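# Place hourglass upright in the tray's empty compartment

## Task

Put the hourglass into the tray compartment that holds nothing, standing on its end (upright), then open the gripper so the robot no longer holds it; it must stay that way on its own.

## Robot and tools

Robot: two 6-joint arms, left_arm and right_arm, each with a two-finger gripper. Joint order per arm is waist, shoulder, elbow, wrist pitch, wrist yaw, wrist roll. Stated ranges (rad): waist -2.618..3.054, shoulder 0.000..3.142, elbow 0.000..3.142, wrist pitch -1.571..1.571, wrist yaw -1.571..1.571, wrist roll -2.094..2.094. True ends may differ by up to 0.059 rad either way.

Scene frame: origin at table-top height, halfway between the nominal arm bases; +x points out over the table, +z up, left_arm sits on the +y side (camera image sides do not match arm names). Calibrated bases: left_arm (-0.032, +0.231, 0) m, right_arm (+0.014, -0.264, 0) m, each yawed very slightly. Gripper frame: fingers extend along its +z, close along its y; the reported hand point lies between the pads, about 1 cm short of the tips.

The 14-number row (used by both execute_actions and move): one flat list covering both arms, values in [-1, 1]. Items 1-6 are left_arm joint offsets, item 7 is left_arm opening, items 8-13 right_arm joint offsets, item 14 right_arm opening. Joint items are offsets, not angles: they count from the Joint targets shown in the latest result, never from the previous row. Scale: 1.0 equals 2.224 rad for waist, shoulder and elbow, and 8.485 rad for the three wrist joints. The opening item is an absolute setting: +1 fully open, -1 shut; in between, the fingers go to where grip_measured reads that value. A call is rejected outright (nothing moves) if a joint would go more than 0.059 rad beyond its stated range.

execute_actions(actions, cameras): actions holds zero or one item. Empty list: report state, scene number and task, with all camera pictures. An action item {rows, steps}: 1-15 rows, steps 8-15 (default 15), each row lasting one control step of 1/30 s, the final row repeated to fill. A wait item {steps} up to 300 counts from the last result, your thinking time included. Results arrive 8 steps before an action finishes; those steps run on while you think. cameras: list of names, ["all"] or []; pictures come only if requested or with an empty list.

move(target, speed, blend, grip_force, cameras): target is one 14-number row or a list of up to 15 rows, all offsets from the same current Joint targets. Joints follow synchronized paths (grippers travel on curves), at least 0.5 s long, at most 10 s total; no collision avoidance. speed (rad/s, 0.01-12.57, default 0.5) caps the joint with the longest travel; one value or one per target. blend (rad) rounds corners between listed targets; 0 means stop at each. grip_force: newtons per pad, 10-50, one value or one per arm; it persists and starts at 50; lower forces close slowly (about 16 s at 10). Result adds a move: line: done, off_target (still, a joint over 0.035 rad off), moving, held, or fault, plus limits=held if steps were withheld. Neither done nor off_target tells you about contact.

wait(seconds): 0-10 s, no new command; arms keep heading to the last target.

zoom_image(camera, region): camera cam_head_left or cam_head_right, region [x0, y0, x1, y1] in image pixels (top-left origin), at most 504 x 504; only for the newest images.



Result lines: end_effector_position (m) and end_effector_quat_wxyz in the scene frame, possibly a few cm off. Joint positions (rad) and Joint velocities (rad/s) per arm, last entry the pad gap (m; 0.094 open); 'within noise' means no measurable motion. Joint targets: the base for your next offsets. grip_measured: finger opening on the command scale (reads a little wide when empty, a little narrow under a hard squeeze). grip_effort_nm: gripper motor effort, negative closing; not a pad force. Joint torques: total drive output, noisy and offset. 'joint sent to its limit' and 'joint command not followed' (clearance check altered targets) are warnings. MOTOR HOT appears at 75 C; an over-temperature fault at 90 C folds that arm away for the rest of the scene.

Cameras: cam_head_left and cam_head_right, 672x504, on one bar on a stand behind the arms, about 0.89 m up near x -0.21, looking down over the table; pinhole-plus-radial calibration is supplied and may be a few mm or degrees off.

Motion notes: each joint's target can lead its measured angle by at most 0.339 rad (big joints) or 2.2 rad (wrist); targets putting a hand over 200 mm from where it is get scaled back. Tiny offsets may not move a joint. To stop pushing on something, command targets back past current positions.

Avoid: knocking things off the table or leaving them off it, dropping or releasing a moving object, fast impacts or hard presses, contact between the two arms (including one gripper closing on the other's fingers), pressure on the wrist camera cables, and long stretched or loaded holds that heat motors. Loose objects may get nudged occasionally. Release by commanding an opening well above grip_measured.

Each tool is called after "Emit:" in YAML: its name, and indented under it one key for each argument.

## Session

Emit:
execute_actions:
  actions: []

Scene clock: 0.00 s of 4000.00 s.
left_arm: end_effector_position=(+0.2780, +0.1957, +0.2031) grip_measured=+1.000 grip_effort_nm=n/a end_effector_quat_wxyz=(+0.680, -0.096, +0.727, -0.016) | right_arm: end_effector_position=(+0.4260, -0.2648, +0.2435) grip_measured=+1.000 grip_effort_nm=n/a end_effector_quat_wxyz=(+0.660, -0.031, +0.744, +0.099)
Joint positions: left_arm=[-0.387 0.786 0.211 0.488 -0.51 -0.198 0.094] | right_arm=[-0.132 1.249 0.61 0.523 -0.336 0.069 0.094]
Joint velocities: within noise
Joint torques (N m): no reading
Heat: left arm: 33 °C; right arm: 39 °C.
Joint targets: left_arm=[-0.387 0.780 0.214 0.474 -0.511 -0.197] | right_arm=[-0.132 1.240 0.622 0.526 -0.337 0.068]

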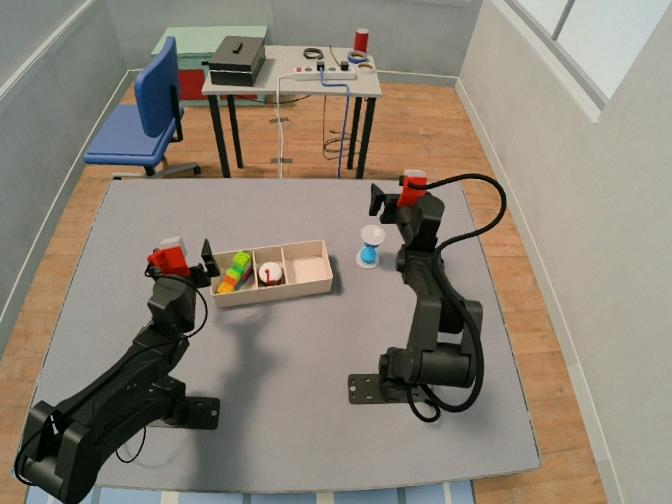

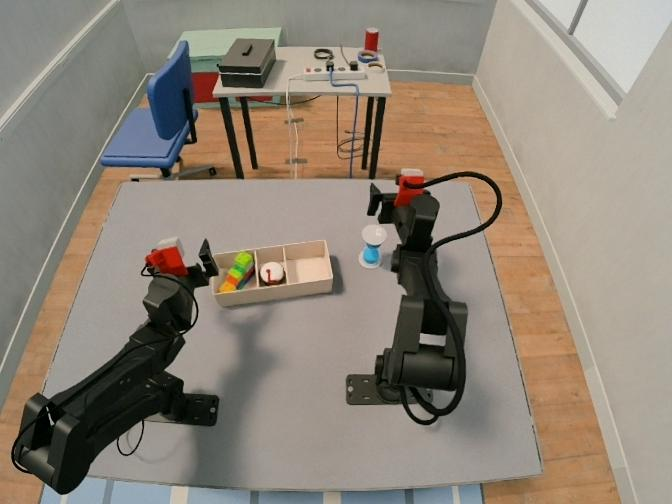

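Emit:
zoom_image:
  camera: "cam_head_left"
  region: [200, 160, 450, 340]

Emit:
zoom_image:
  camera: "cam_head_right"
  region: [200, 160, 450, 340]

Scaled by 2.016 from the camera's 672x504 image, which has a finer 960x720 frame.

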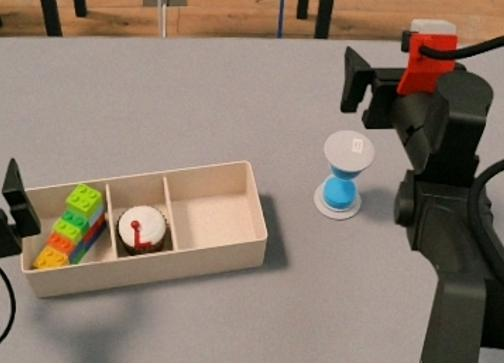

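Scaled by 2.016 from the camera's 672x504 image, which has a finer 960x720 frame.

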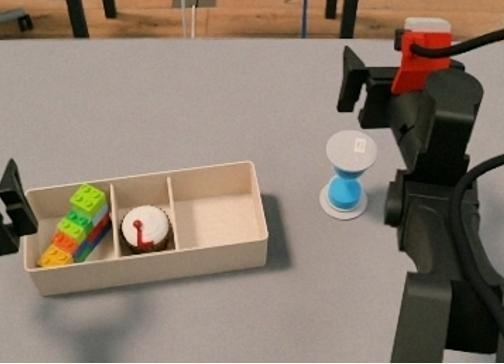

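Emit:
move:
  target: [0,0,0,0,0,0,1,0.109,0.287,0.559,-0.2253,0.0397,-0.008,1]
  speed: 0.8
  cameras: ["all"]

Emit:
zoom_image:
  camera: "cam_head_left"
  region: [250, 140, 450, 300]

Emit:
zoom_image:
  camera: "cam_head_right"
  region: [250, 140, 450, 300]

Scene clock: 6.90 s of 4000.00 s.
left_arm: end_effector_position=(+0.2780, +0.1957, +0.2031) grip_measured=+1.000 grip_effort_nm=-0.01 end_effector_quat_wxyz=(+0.680, -0.096, +0.727, -0.016) | right_arm: end_effector_position=(+0.3955, -0.2269, +0.1772) grip_measured=+1.000 grip_effort_nm=0.03 end_effector_quat_wxyz=(+0.082, -0.041, +0.996, +0.009)
Joint positions: left_arm=[-0.387 0.786 0.211 0.488 -0.51 -0.198 0.094] | right_arm=[0.107 1.863 1.835 -1.378 -0.011 0.01 0.094]
Joint torques (N m): left_arm=[-0.03 -1.16 8.46 2.19 -0.05 -0.01] | right_arm=[0.29 -6.89 7.94 0.26 0.11 -0.12]
Heat: left arm: 34 °C; right arm: 40 °C.
Joint targets: left_arm=[-0.387 0.780 0.214 0.474 -0.511 -0.197] | right_arm=[0.111 1.878 1.866 -1.386 0.000 0.000]
Kept back: nothing.
move: done

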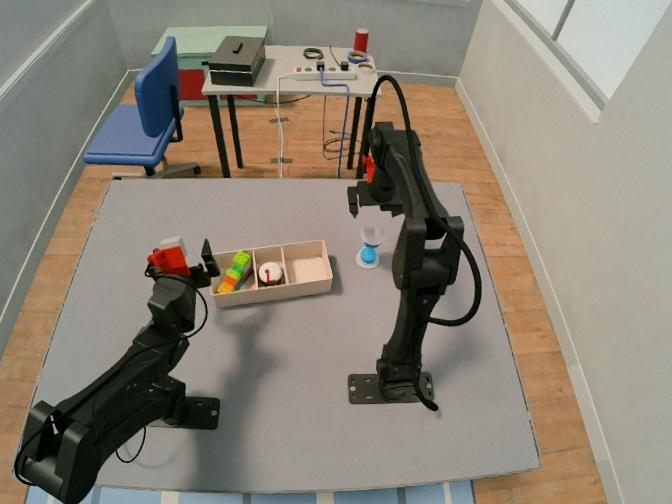

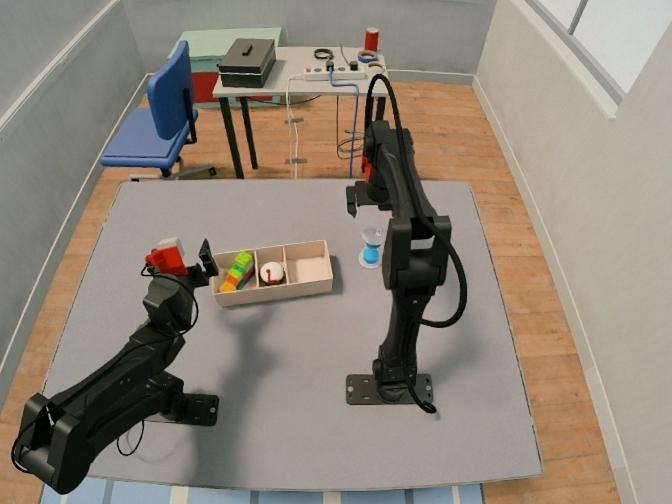

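Scaled by 2.520 from the camera's 672x504 image, which has a finer 960x720 frame.

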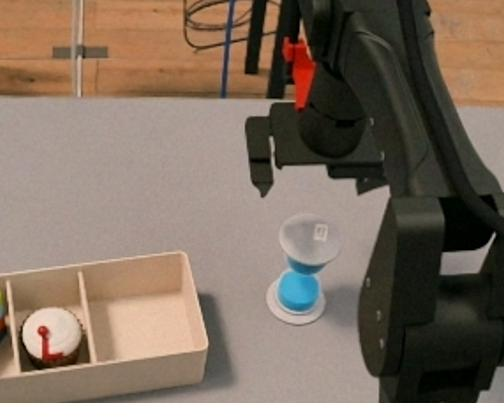

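Scaled by 2.520 from the camera's 672x504 image, which has a finer 960x720 frame.

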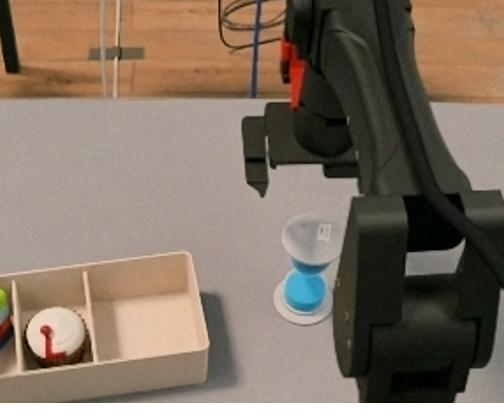

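Emit:
move:
  target: [0,0,0,0,0,0,1,0.0007,0.0656,-0.0459,0.0098,0,0,1]
  speed: 0.15
  cameras: ["all"]

Emit:
zoom_image:
  camera: "cam_head_left"
  region: [300, 160, 450, 300]

Emit:
zoom_image:
  camera: "cam_head_right"
  region: [300, 160, 450, 300]

Scene clock: 9.27 s of 4000.00 s.
left_arm: end_effector_position=(+0.2780, +0.1957, +0.2031) grip_measured=+1.000 grip_effort_nm=-0.01 end_effector_quat_wxyz=(+0.680, -0.096, +0.727, -0.016) | right_arm: end_effector_position=(+0.3990, -0.2266, +0.1053) grip_measured=+1.000 grip_effort_nm=0.03 end_effector_quat_wxyz=(+0.004, -0.040, +0.999, +0.005)
Joint positions: left_arm=[-0.387 0.786 0.211 0.488 -0.51 -0.198 0.094] | right_arm=[0.107 2.013 1.767 -1.316 -0.01 0.01 0.094]
Joint torques (N m): left_arm=[-0.03 -1.13 8.44 2.19 -0.05 -0.01] | right_arm=[0.51 -8.18 5.18 0.22 0.1 -0.14]
Heat: left arm: 34 °C; right arm: 40 °C.
Joint targets: left_arm=[-0.387 0.780 0.214 0.474 -0.511 -0.197] | right_arm=[0.113 2.024 1.764 -1.302 0.000 0.000]
Kept back: nothing.
move: done

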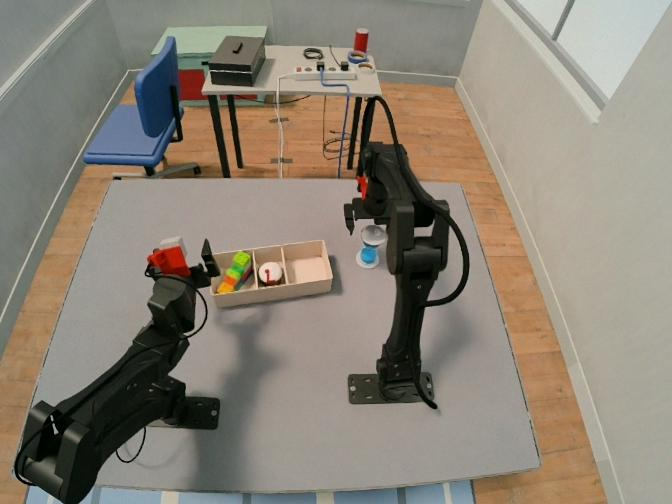

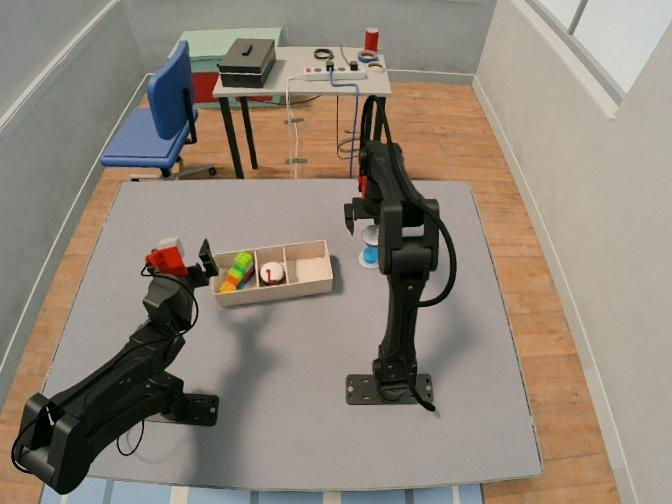

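Scaled by 3.360 from the camera's 672x504 image, which has a finer 960x720 frame.

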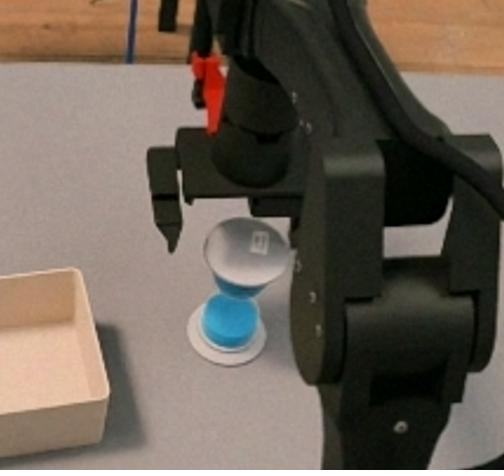

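Scaled by 3.360 from the camera's 672x504 image, which has a finer 960x720 frame.

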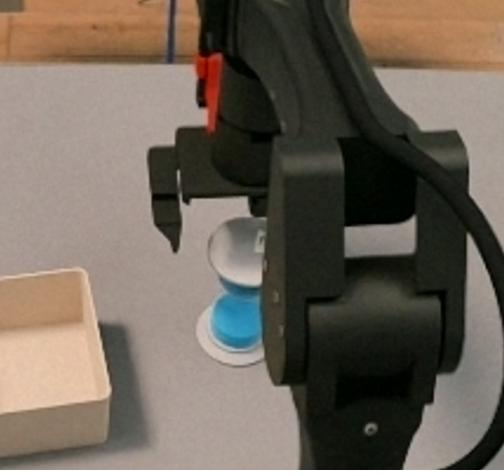

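Emit:
move:
  target: [0,0,0,0,0,0,1,0,-0.0101,-0.0324,0.0048,0,0,1]
  speed: 0.1
  cameras: ["all"]

Emit:
zoom_image:
  camera: "cam_head_left"
  region: [300, 160, 450, 300]

Emit:
move:
  target: [0,0,0,0,0,0,1,0,0,0,0,0,0,0.2]
  grip_force: 20
  cameras: ["all"]

Emit:
zoom_image:
  camera: "cam_head_left"
  region: [300, 160, 450, 300]

Scene clock: 11.17 s of 4000.00 s.
left_arm: end_effector_position=(+0.2780, +0.1957, +0.2031) grip_measured=+1.000 grip_effort_nm=-0.01 end_effector_quat_wxyz=(+0.680, -0.096, +0.727, -0.016) | right_arm: end_effector_position=(+0.3910, -0.2273, +0.0877) grip_measured=+1.000 grip_effort_nm=0.03 end_effector_quat_wxyz=(-0.010, -0.040, +0.999, +0.005)
Joint positions: left_arm=[-0.387 0.786 0.211 0.488 -0.51 -0.198 0.094] | right_arm=[0.107 2.013 1.697 -1.276 -0.01 0.01 0.094]
Joint torques (N m): left_arm=[-0.05 -1.17 8.47 2.19 -0.04 -0.01] | right_arm=[0.46 -9.92 4.94 0.17 0.1 -0.14]
Heat: left arm: 34 °C; right arm: 40 °C.
Joint targets: left_arm=[-0.387 0.780 0.214 0.474 -0.511 -0.197] | right_arm=[0.113 2.002 1.691 -1.262 0.000 0.000]
Kept back: nothing.
move: done

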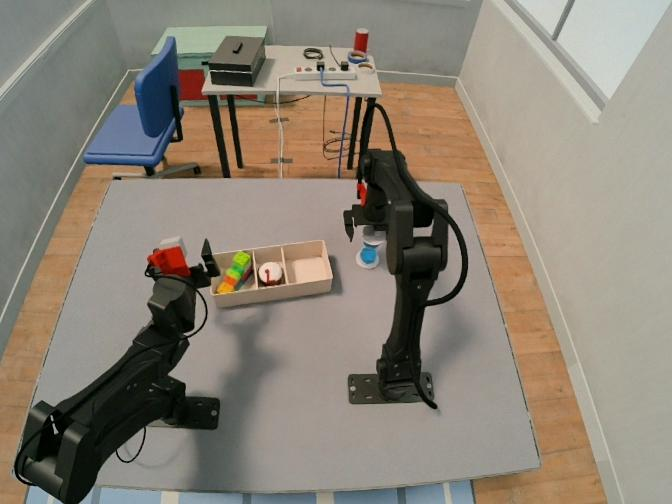

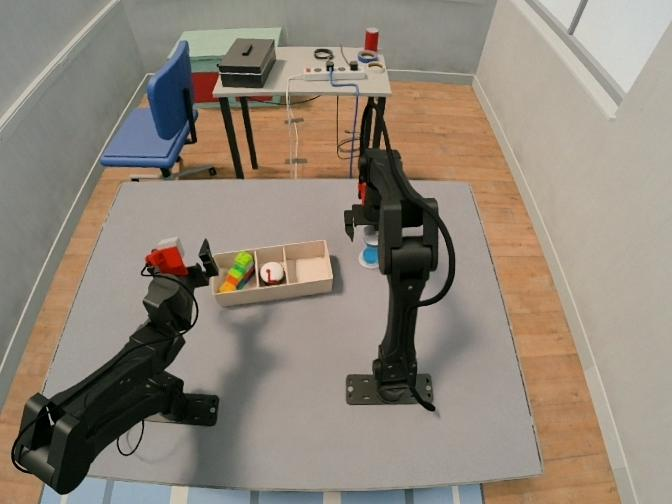

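Scaled by 3.360 from the camera's 672x504 image, which has a finer 960x720 frame.

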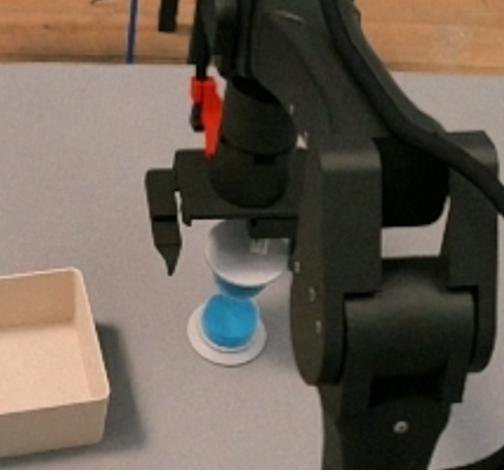

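Scene clock: 14.30 s of 4000.00 s.
left_arm: end_effector_position=(+0.2780, +0.1957, +0.2031) grip_measured=+1.000 grip_effort_nm=-0.01 end_effector_quat_wxyz=(+0.680, -0.096, +0.727, -0.016) | right_arm: end_effector_position=(+0.3913, -0.2285, +0.0877) grip_measured=+0.316 grip_effort_nm=-0.42 end_effector_quat_wxyz=(-0.010, -0.040, +0.999, +0.001)
Joint positions: left_arm=[-0.387 0.786 0.211 0.488 -0.51 -0.198 0.094] | right_arm=[0.107 2.013 1.697 -1.275 -0.004 0.009 0.062]
Joint torques (N m): left_arm=[-0.06 -1.14 8.46 2.19 -0.04 -0.01] | right_arm=[0.44 -9.91 4.92 0.17 0.04 -0.11]
Heat: left arm: 35 °C; right arm: 40 °C.
Joint targets: left_arm=[-0.387 0.780 0.214 0.474 -0.511 -0.197] | right_arm=[0.113 2.002 1.691 -1.261 0.000 0.000]
Kept back: nothing.
grip_force (N): 20, 20
move: done

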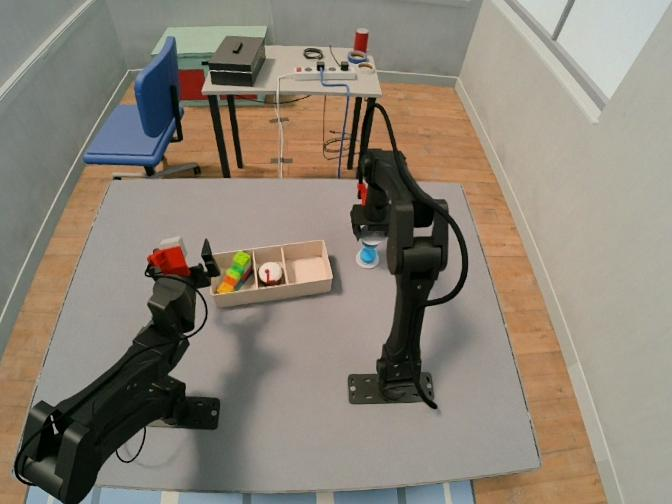

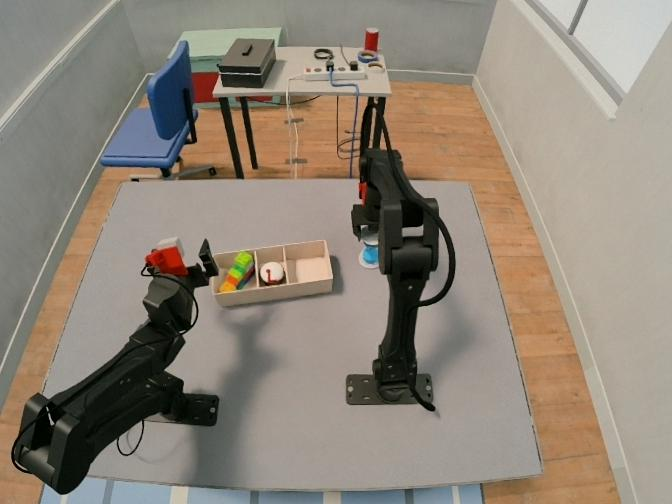

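Scaled by 3.360 from the camera's 672x504 image, which has a finer 960x720 frame.

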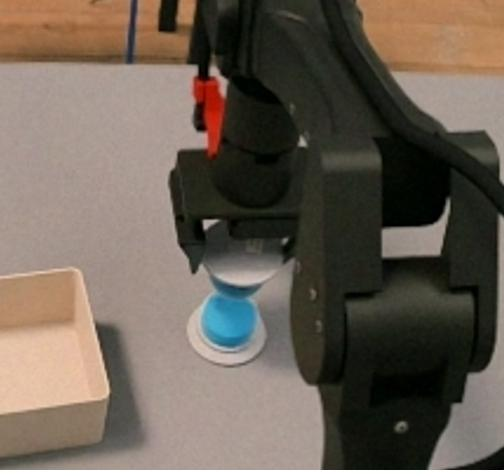

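Emit:
move:
  target:
    - [0,0,0,0,0,0,1,0,-0.0737,0.067,-0.0153,0,0,0.2]
    - [0,0,0,0,0,0,1,0.2109,-0.0737,0.067,-0.0153,0,0,0.2]
  speed: [0.15,0.25]
  cameras: ["all"]

Emit:
zoom_image:
  camera: "cam_head_left"
  region: [200, 140, 400, 320]

Emit:
zoom_image:
  camera: "cam_head_right"
  region: [200, 140, 400, 320]

Scene clock: 19.43 s of 4000.00 s.
left_arm: end_effector_position=(+0.2780, +0.1957, +0.2031) grip_measured=+1.000 grip_effort_nm=-0.01 end_effector_quat_wxyz=(+0.680, -0.096, +0.727, -0.016) | right_arm: end_effector_position=(+0.3313, -0.0611, +0.1645) grip_measured=+0.314 grip_effort_nm=-0.45 end_effector_quat_wxyz=(+0.055, -0.274, +0.960, +0.018)
Joint positions: left_arm=[-0.387 0.786 0.211 0.488 -0.51 -0.198 0.094] | right_arm=[0.582 1.878 1.809 -1.386 -0.003 0.009 0.062]
Joint torques (N m): left_arm=[-0.03 -1.16 8.47 2.19 -0.05 -0.01] | right_arm=[-0.06 -11.44 8.01 0.2 0.04 -0.13]
Heat: left arm: 35 °C; right arm: 40 °C.
Joint targets: left_arm=[-0.387 0.780 0.214 0.474 -0.511 -0.197] | right_arm=[0.581 1.838 1.841 -1.391 0.000 0.000]
Kept back: nothing.
grip_force (N): 20, 20
move: off_target (right_arm); right_arm: the shoulder is farthest, 0.040 rad from its target

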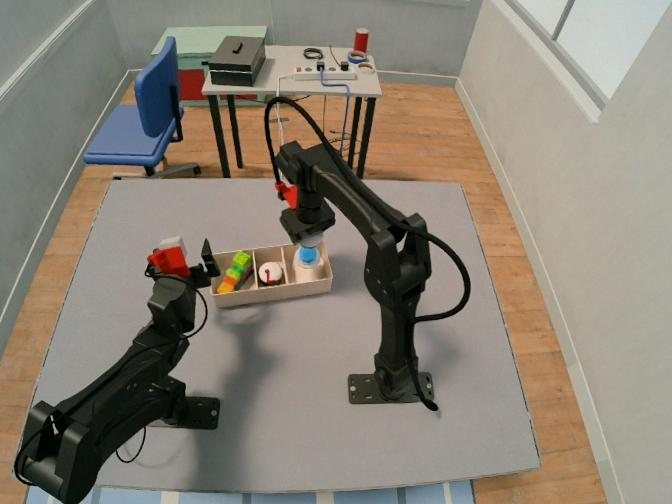

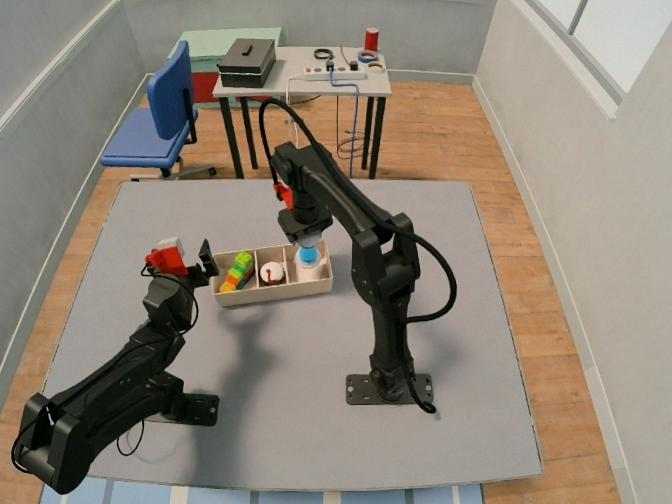

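Scaled by 2.520 from the camera's 672x504 image, which has a finer 960x720 frame.

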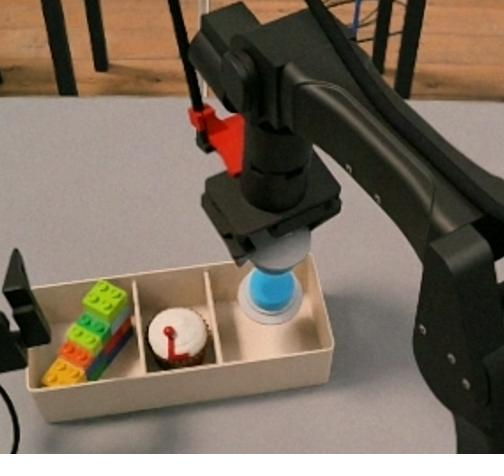

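Scaled by 2.520 from the camera's 672x504 image, which has a finer 960x720 frame.

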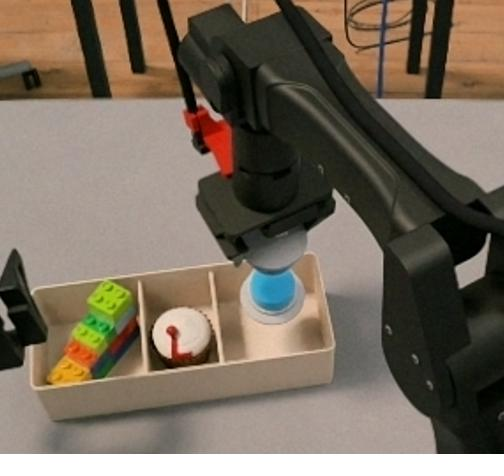

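Emit:
move:
  target: [0,0,0,0,0,0,1,0,0.0665,-0.0121,0.0062,0,0,0.2]
  speed: 0.1
  cameras: ["all"]

Emit:
zoom_image:
  camera: "cam_head_left"
  region: [200, 140, 400, 320]

Emit:
zoom_image:
  camera: "cam_head_right"
  region: [200, 140, 400, 320]

Scene clock: 21.80 s of 4000.00 s.
left_arm: end_effector_position=(+0.2780, +0.1957, +0.2031) grip_measured=+1.000 grip_effort_nm=-0.01 end_effector_quat_wxyz=(+0.680, -0.096, +0.727, -0.016) | right_arm: end_effector_position=(+0.3408, -0.0550, +0.1288) grip_measured=+0.314 grip_effort_nm=-0.45 end_effector_quat_wxyz=(+0.023, -0.275, +0.961, +0.008)
Joint positions: left_arm=[-0.387 0.786 0.211 0.488 -0.51 -0.198 0.094] | right_arm=[0.582 1.978 1.809 -1.352 -0.003 0.009 0.062]
Joint torques (N m): left_arm=[-0.03 -1.13 8.46 2.19 -0.05 -0.02] | right_arm=[-0.12 -8.34 5.87 0.26 0.04 -0.13]
Heat: left arm: 36 °C; right arm: 40 °C.
Joint targets: left_arm=[-0.387 0.780 0.214 0.474 -0.511 -0.197] | right_arm=[0.581 1.986 1.814 -1.339 0.000 0.000]
Kept back: nothing.
grip_force (N): 20, 20
move: done

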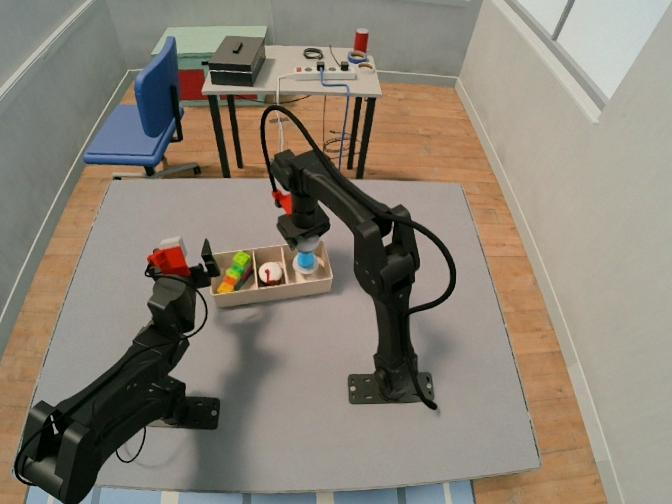

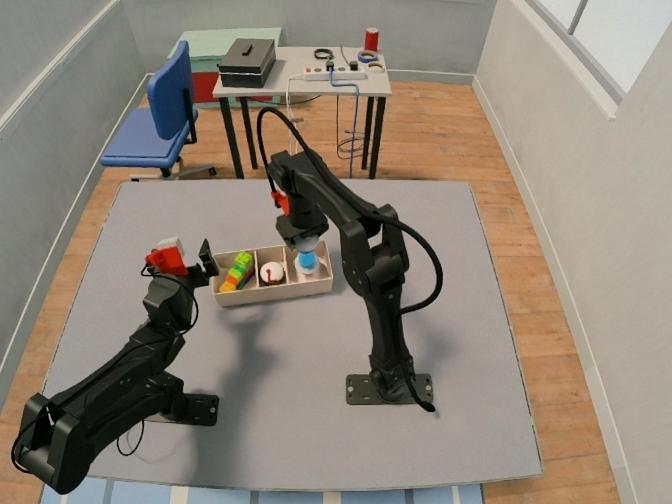

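Scaled by 2.520 from the camera's 672x504 image, which has a finer 960x720 frame.

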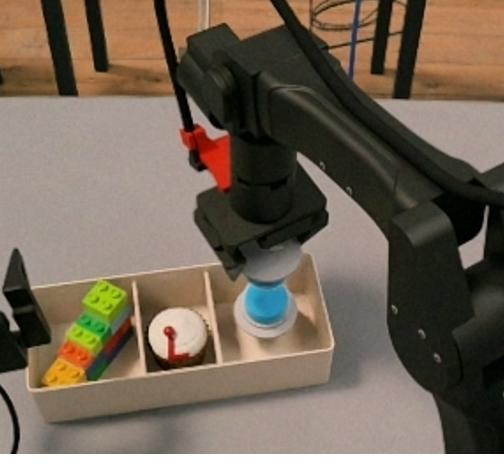

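Scaled by 2.520 from the camera's 672x504 image, which has a finer 960x720 frame.

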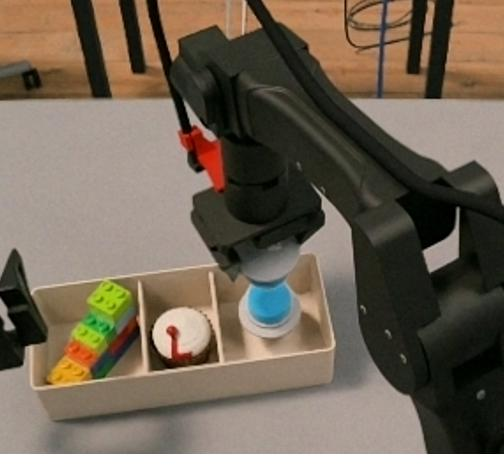

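Emit:
move:
  target: [0,0,0,0,0,0,1,0,0.036,-0.0081,0.0033,0,0,0.2]
  speed: 0.06
  cameras: ["all"]

Emit:
zoom_image:
  camera: "cam_head_left"
  region: [240, 180, 360, 310]

Emit:
zoom_image:
  camera: "cam_head_right"
  region: [240, 180, 360, 310]

Scene clock: 23.97 s of 4000.00 s.
left_arm: end_effector_position=(+0.2780, +0.1957, +0.2031) grip_measured=+1.000 grip_effort_nm=-0.01 end_effector_quat_wxyz=(+0.680, -0.096, +0.727, -0.016) | right_arm: end_effector_position=(+0.3444, -0.0528, +0.0970) grip_measured=+0.314 grip_effort_nm=-0.45 end_effector_quat_wxyz=(-0.005, -0.275, +0.962, +0.000)
Joint positions: left_arm=[-0.387 0.786 0.211 0.488 -0.51 -0.198 0.094] | right_arm=[0.582 2.056 1.797 -1.322 -0.003 0.009 0.062]
Joint torques (N m): left_arm=[-0.05 -1.14 8.47 2.2 -0.05 -0.01] | right_arm=[-0.05 -8.64 5.22 0.18 0.02 -0.12]
Heat: left arm: 36 °C; right arm: 40 °C.
Joint targets: left_arm=[-0.387 0.780 0.214 0.474 -0.511 -0.197] | right_arm=[0.581 2.066 1.796 -1.311 0.000 0.000]
Kept back: nothing.
grip_force (N): 20, 20
move: done

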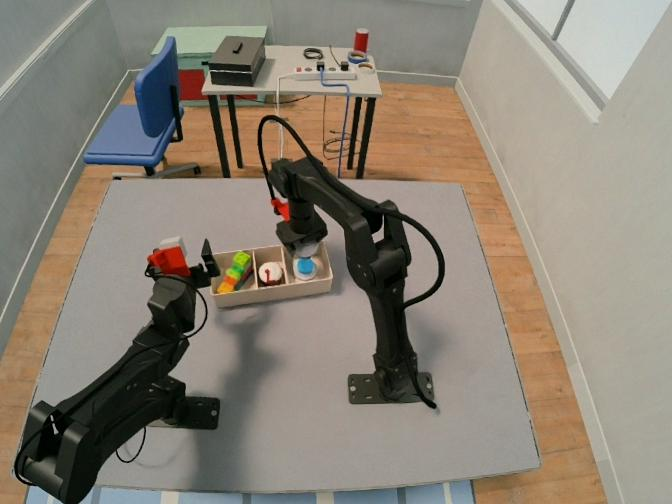

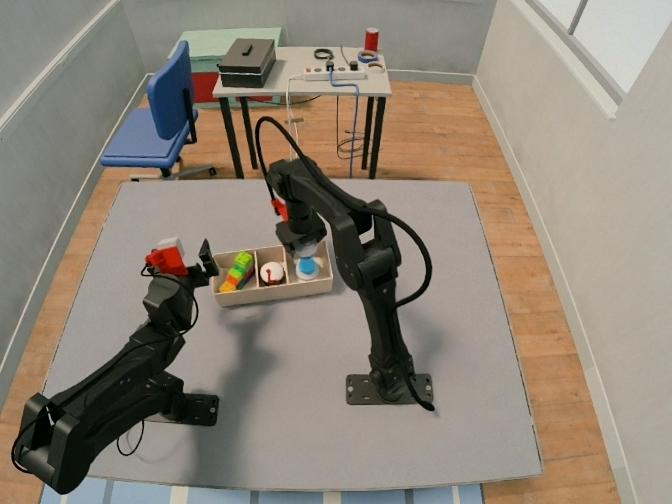

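Scaled by 3.877 from the camera's 672x504 image, which has a finer 960x720 frame.

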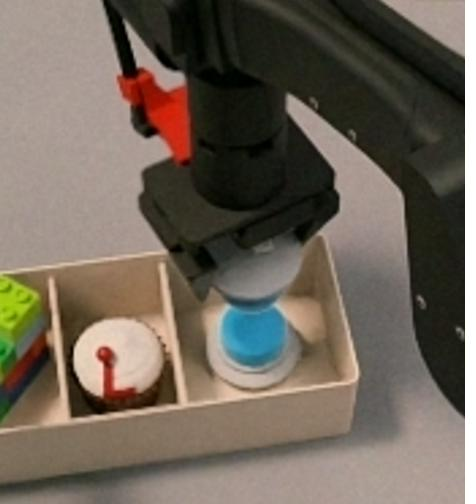

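Scaled by 3.877 from the camera's 672x504 image, which has a finer 960x720 frame.

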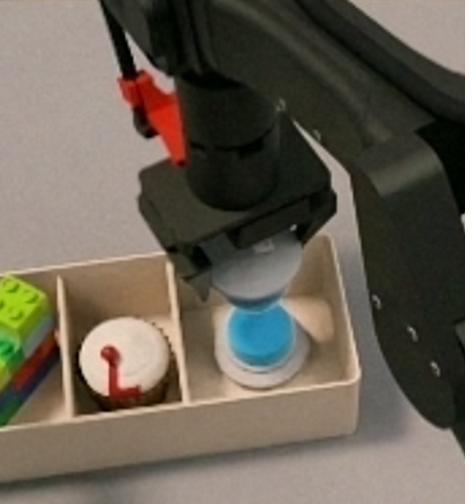

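Emit:
move:
  target: [0,0,0,0,0,0,1,0,0.0055,0,0.0003,0,0,0.2]
  speed: 0.05

Emit:
move:
  target: [0,0,0,0,0,0,1,0,0.0025,0,0.0003,0,0,0.2]
  speed: 0.05
  cameras: ["all"]

Emit:
zoom_image:
  camera: "cam_head_left"
  region: [240, 180, 360, 310]

Scene clock: 25.10 s of 4000.00 s.
left_arm: end_effector_position=(+0.2780, +0.1957, +0.2031) grip_measured=+1.000 grip_effort_nm=-0.01 end_effector_quat_wxyz=(+0.680, -0.096, +0.727, -0.016) | right_arm: end_effector_position=(+0.3449, -0.0524, +0.0928) grip_measured=+0.314 grip_effort_nm=-0.45 end_effector_quat_wxyz=(-0.009, -0.275, +0.962, -0.001)
Joint positions: left_arm=[-0.387 0.786 0.211 0.488 -0.51 -0.198 0.094] | right_arm=[0.582 2.067 1.797 -1.319 -0.003 0.009 0.062]
Joint torques (N m): left_arm=[-0.05 -1.14 8.46 2.19 -0.05 -0.01] | right_arm=[0.01 -8.62 5.31 0.13 0 -0.13]
Heat: left arm: 36 °C; right arm: 40 °C.
Joint targets: left_arm=[-0.387 0.780 0.214 0.474 -0.511 -0.197] | right_arm=[0.581 2.078 1.796 -1.308 0.000 0.000]
Kept back: nothing.
grip_force (N): 20, 20
move: done

Scene clock: 25.87 s of 4000.00 s.
left_arm: end_effector_position=(+0.2780, +0.1957, +0.2031) grip_measured=+1.000 grip_effort_nm=-0.01 end_effector_quat_wxyz=(+0.680, -0.096, +0.727, -0.016) | right_arm: end_effector_position=(+0.3452, -0.0522, +0.0907) grip_measured=+0.314 grip_effort_nm=-0.45 end_effector_quat_wxyz=(-0.010, -0.275, +0.962, -0.001)
Joint positions: left_arm=[-0.387 0.786 0.211 0.488 -0.51 -0.198 0.094] | right_arm=[0.582 2.073 1.797 -1.316 -0.003 0.009 0.062]
Joint torques (N m): left_arm=[-0.03 -1.14 8.46 2.19 -0.04 -0.01] | right_arm=[0.02 -8.55 5.23 0.12 0.03 -0.13]
Heat: left arm: 36 °C; right arm: 40 °C.
Joint targets: left_arm=[-0.387 0.780 0.214 0.474 -0.511 -0.197] | right_arm=[0.581 2.083 1.796 -1.306 0.000 0.000]
Kept back: nothing.
grip_force (N): 20, 20
move: done

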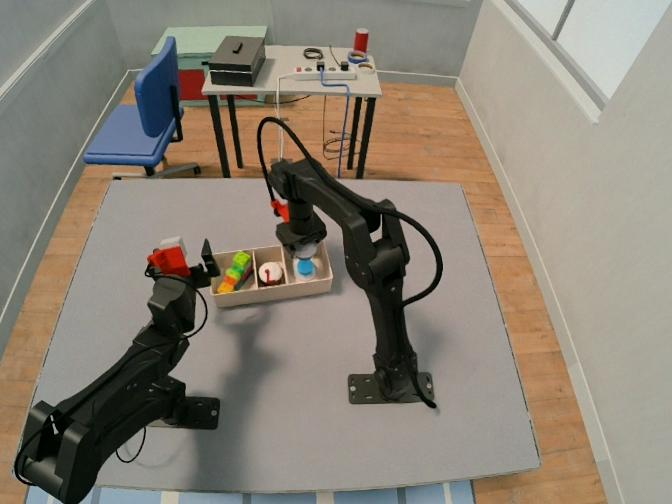

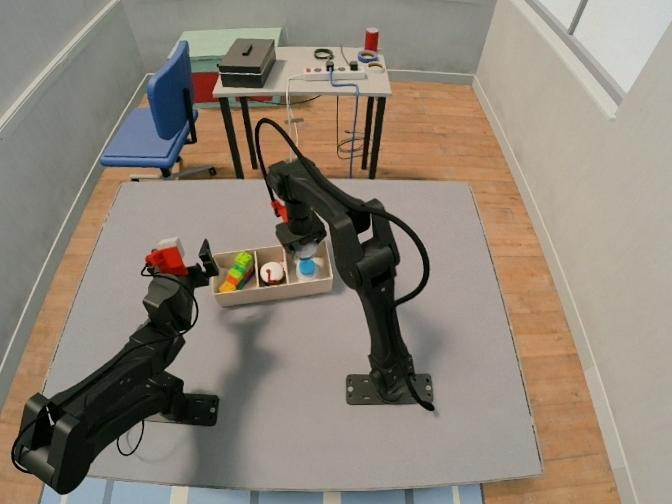

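Scaled by 3.877 from the camera's 672x504 image, which has a finer 960x720 frame.

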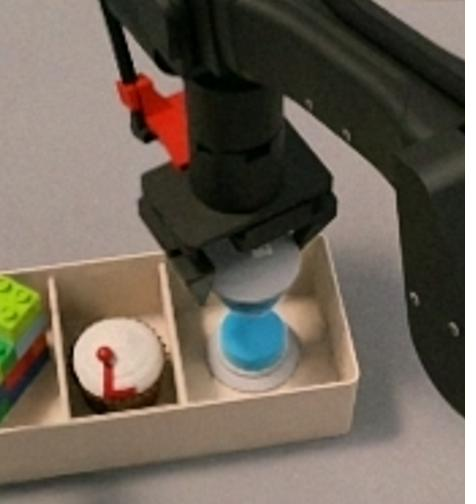

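Emit:
move:
  target: [0,0,0,0,0,0,1,0,0.0018,0,0.0002,0,0,0.2]
  speed: 0.05

Emit:
move:
  target: [0,0,0,0,0,0,1,0,0.0018,0,0.0002,0,0,0.2]
  speed: 0.05
  cameras: ["all"]

Emit:
zoom_image:
  camera: "cam_head_left"
  region: [240, 180, 360, 310]

Scene clock: 26.90 s of 4000.00 s.
left_arm: end_effector_position=(+0.2780, +0.1957, +0.2031) grip_measured=+1.000 grip_effort_nm=0.00 end_effector_quat_wxyz=(+0.680, -0.096, +0.727, -0.016) | right_arm: end_effector_position=(+0.3454, -0.0521, +0.0907) grip_measured=+0.314 grip_effort_nm=-0.45 end_effector_quat_wxyz=(-0.010, -0.275, +0.962, -0.001)
Joint positions: left_arm=[-0.387 0.786 0.211 0.488 -0.51 -0.198 0.094] | right_arm=[0.582 2.073 1.797 -1.316 -0.003 0.009 0.062]
Joint torques (N m): left_arm=[-0.05 -1.14 8.47 2.2 -0.05 -0.01] | right_arm=[-0.06 -8.38 5.27 0.15 0.04 -0.12]
Heat: left arm: 36 °C; right arm: 40 °C.
Joint targets: left_arm=[-0.387 0.780 0.214 0.474 -0.511 -0.197] | right_arm=[0.581 2.087 1.796 -1.304 0.000 0.000]
Kept back: nothing.
grip_force (N): 20, 20
move: done

Scene clock: 27.60 s of 4000.00 s.
left_arm: end_effector_position=(+0.2780, +0.1957, +0.2031) grip_measured=+1.000 grip_effort_nm=-0.01 end_effector_quat_wxyz=(+0.680, -0.096, +0.727, -0.016) | right_arm: end_effector_position=(+0.3454, -0.0521, +0.0905) grip_measured=+0.314 grip_effort_nm=-0.45 end_effector_quat_wxyz=(-0.010, -0.275, +0.962, -0.001)
Joint positions: left_arm=[-0.387 0.786 0.211 0.488 -0.51 -0.198 0.094] | right_arm=[0.582 2.073 1.797 -1.316 -0.003 0.009 0.062]
Joint torques (N m): left_arm=[-0.03 -1.13 8.46 2.2 -0.05 0] | right_arm=[0.01 -8.09 5.27 0.15 0.01 -0.13]
Heat: left arm: 36 °C; right arm: 40 °C.
Joint targets: left_arm=[-0.387 0.780 0.214 0.474 -0.511 -0.197] | right_arm=[0.581 2.091 1.796 -1.302 0.000 0.000]
Kept back: nothing.
grip_force (N): 20, 20
move: done

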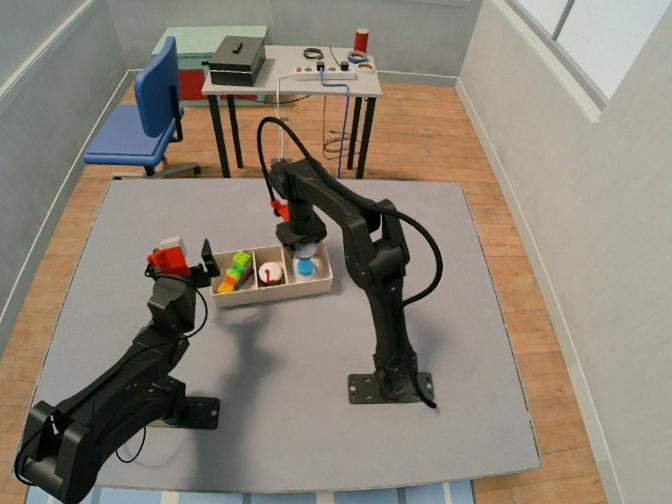

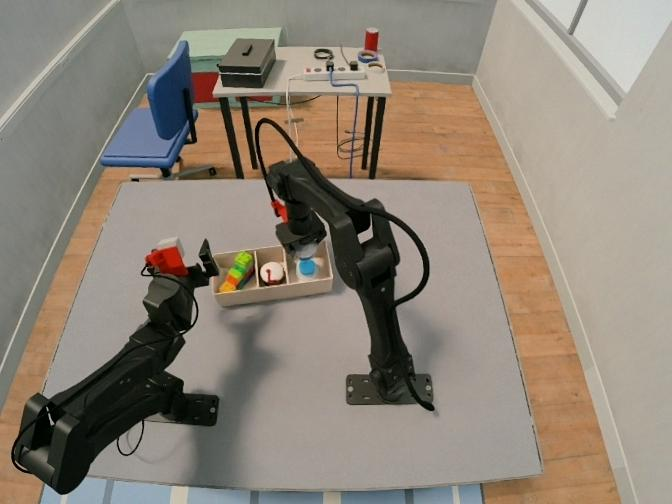

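Scaled by 3.877 from the camera's 672x504 image, which has a finer 960x720 frame.

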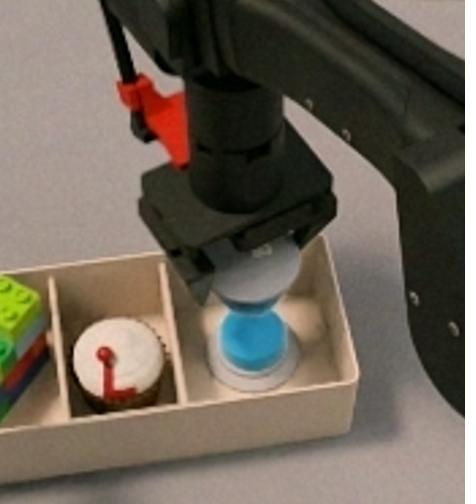

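Emit:
move:
  target: [0,0,0,0,0,0,1,0,-0.0032,0,-0.0003,0,0,0.2]
  speed: 0.05

Emit:
move:
  target: [0,0,0,0,0,0,1,0,0,0,0,0,0,0.4]

Emit:
move:
  target: [0,0,0,0,0,0,1,0,0,0,0,0,0,0.85]
  cameras: ["all"]

Emit:
zoom_image:
  camera: "cam_head_left"
  region: [240, 180, 360, 310]

Scene clock: 28.63 s of 4000.00 s.
left_arm: end_effector_position=(+0.2780, +0.1957, +0.2031) grip_measured=+1.000 grip_effort_nm=-0.01 end_effector_quat_wxyz=(+0.680, -0.096, +0.727, -0.016) | right_arm: end_effector_position=(+0.3454, -0.0521, +0.0905) grip_measured=+0.314 grip_effort_nm=-0.45 end_effector_quat_wxyz=(-0.010, -0.275, +0.962, -0.001)
Joint positions: left_arm=[-0.387 0.786 0.211 0.488 -0.51 -0.198 0.094] | right_arm=[0.582 2.073 1.797 -1.316 -0.003 0.009 0.062]
Joint torques (N m): left_arm=[-0.03 -1.14 8.46 2.2 -0.05 -0.01] | right_arm=[-0.09 -8.64 5.24 0.14 0.03 -0.11]
Heat: left arm: 36 °C; right arm: 40 °C.
Joint targets: left_arm=[-0.387 0.780 0.214 0.474 -0.511 -0.197] | right_arm=[0.581 2.084 1.796 -1.305 0.000 0.000]
Kept back: nothing.
grip_force (N): 20, 20
move: done

Scene clock: 29.13 s of 4000.00 s.
left_arm: end_effector_position=(+0.2780, +0.1957, +0.2031) grip_measured=+1.000 grip_effort_nm=0.00 end_effector_quat_wxyz=(+0.680, -0.096, +0.727, -0.016) | right_arm: end_effector_position=(+0.3454, -0.0521, +0.0905) grip_measured=+0.398 grip_effort_nm=0.15 end_effector_quat_wxyz=(-0.010, -0.275, +0.962, -0.001)
Joint positions: left_arm=[-0.387 0.786 0.211 0.488 -0.51 -0.198 0.094] | right_arm=[0.582 2.073 1.797 -1.316 -0.003 0.009 0.066]
Joint torques (N m): left_arm=[-0.03 -1.14 8.46 2.19 -0.05 -0.01] | right_arm=[-0.05 -8.64 5.23 0.15 0.03 -0.14]
Heat: left arm: 36 °C; right arm: 40 °C.
Joint targets: left_arm=[-0.387 0.780 0.214 0.474 -0.511 -0.197] | right_arm=[0.582 2.084 1.796 -1.305 -0.001 0.000]
Kept back: nothing.
grip_force (N): 20, 20
move: done

Scene clock: 29.63 s of 4000.00 s.
left_arm: end_effector_position=(+0.2780, +0.1957, +0.2031) grip_measured=+1.000 grip_effort_nm=-0.01 end_effector_quat_wxyz=(+0.680, -0.096, +0.727, -0.016) | right_arm: end_effector_position=(+0.3454, -0.0521, +0.0905) grip_measured=+0.848 grip_effort_nm=0.15 end_effector_quat_wxyz=(-0.010, -0.275, +0.962, -0.001)
Joint positions: left_arm=[-0.387 0.786 0.211 0.488 -0.51 -0.198 0.094] | right_arm=[0.582 2.073 1.797 -1.316 -0.003 0.009 0.087]
Joint torques (N m): left_arm=[-0.05 -1.14 8.46 2.19 -0.05 -0.01] | right_arm=[-0.02 -8.68 5.27 0.14 0.02 -0.13]
Heat: left arm: 36 °C; right arm: 40 °C.
Joint targets: left_arm=[-0.387 0.780 0.214 0.474 -0.511 -0.197] | right_arm=[0.582 2.084 1.796 -1.305 -0.001 0.000]
Kept back: nothing.
grip_force (N): 20, 20
move: done

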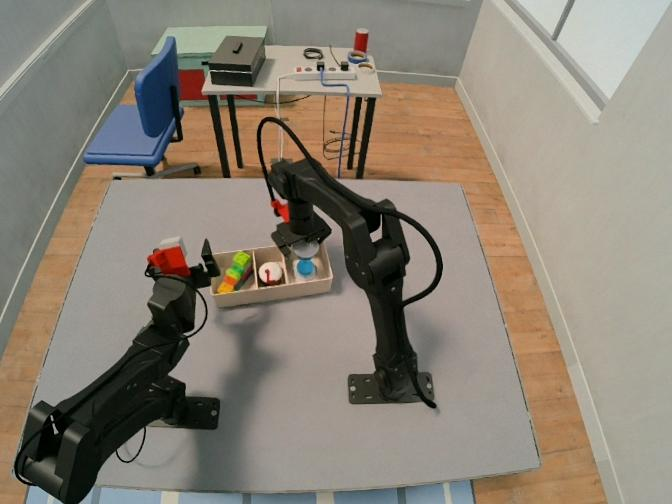

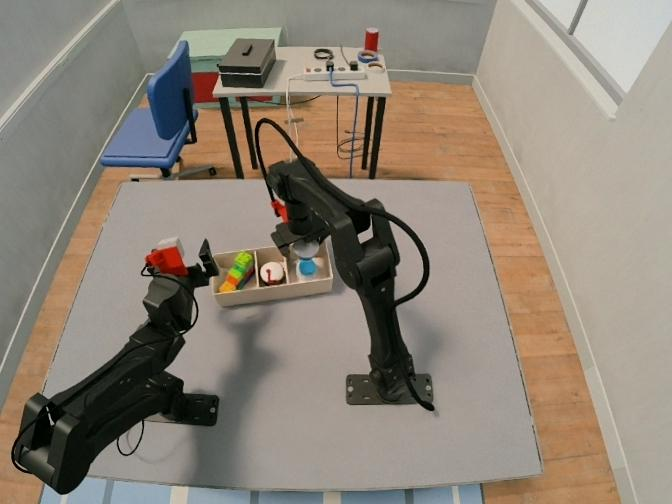

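Scaled by 3.877 from the camera's 672x504 image, which has a finer 960x720 frame.

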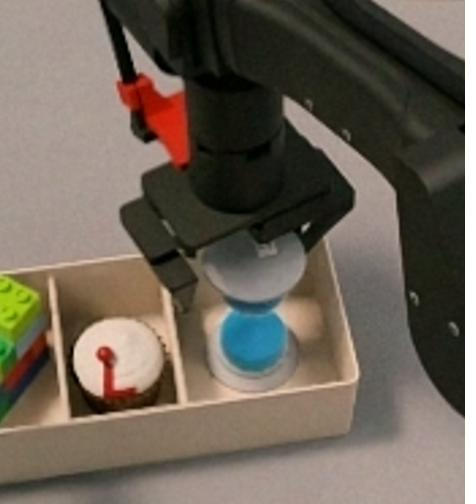

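Emit:
move:
  target: [0,0,0,0,0,0,1,0,-0.1106,0.0202,-0.0101,0,0,0.85]
  speed: 0.2
  cameras: ["all"]

Emit:
zoom_image:
  camera: "cam_head_left"
  region: [240, 180, 360, 310]

Scene clock: 31.63 s of 4000.00 s.
left_arm: end_effector_position=(+0.2780, +0.1957, +0.2031) grip_measured=+1.000 grip_effort_nm=-0.01 end_effector_quat_wxyz=(+0.680, -0.096, +0.727, -0.016) | right_arm: end_effector_position=(+0.3328, -0.0601, +0.1697) grip_measured=+0.848 grip_effort_nm=0.16 end_effector_quat_wxyz=(+0.064, -0.274, +0.959, +0.021)
Joint positions: left_arm=[-0.387 0.786 0.211 0.488 -0.51 -0.198 0.094] | right_arm=[0.582 1.869 1.816 -1.383 -0.003 0.009 0.087]
Joint torques (N m): left_arm=[-0.03 -1.13 8.47 2.19 -0.05 -0.01] | right_arm=[-0.05 -10.61 7.39 0.19 0.02 -0.13]
Heat: left arm: 36 °C; right arm: 40 °C.
Joint targets: left_arm=[-0.387 0.780 0.214 0.474 -0.511 -0.197] | right_arm=[0.582 1.838 1.841 -1.391 -0.001 0.000]
Kept back: nothing.
grip_force (N): 20, 20
move: done

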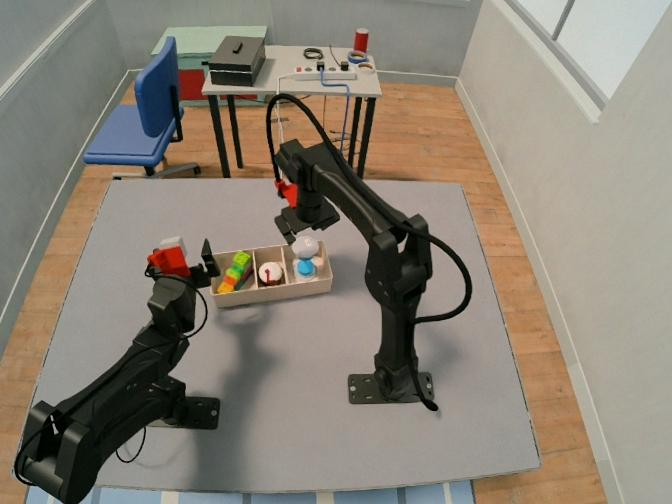

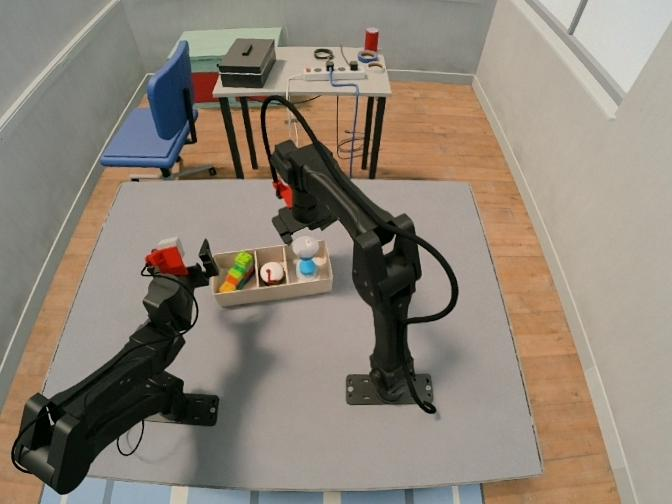

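Scaled by 3.877 from the camera's 672x504 image, which has a finer 960x720 frame.

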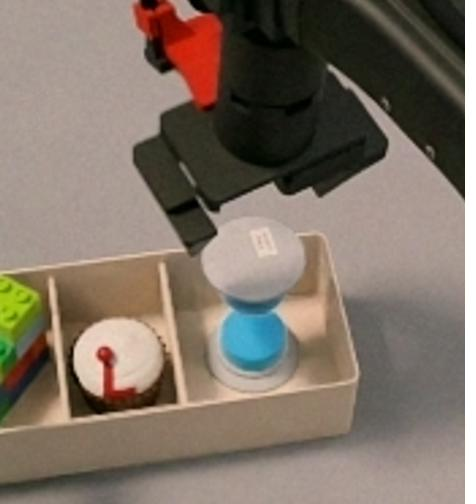

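Emit:
zoom_image:
  camera: "cam_head_left"
  region: [288, 230, 324, 257]

Emit:
zoom_image:
  camera: "cam_head_right"
  region: [288, 230, 324, 257]

Scaled by 14.000 from the camera's 672x504 image, which has a finer 960x720 frame.

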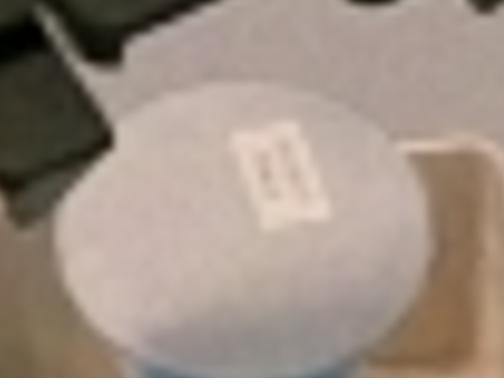

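Scaled by 14.000 from the camera's 672x504 image, which has a finer 960x720 frame.

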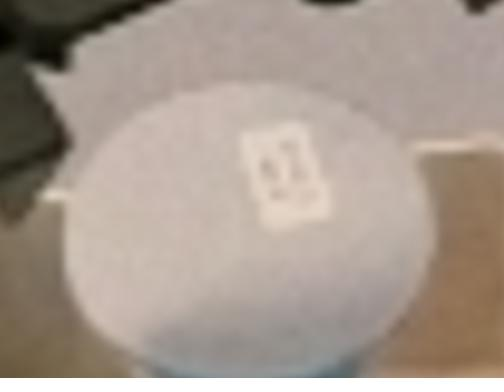

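Emit:
finished_scene:
  scene: 1

The scene is finished: the task was done.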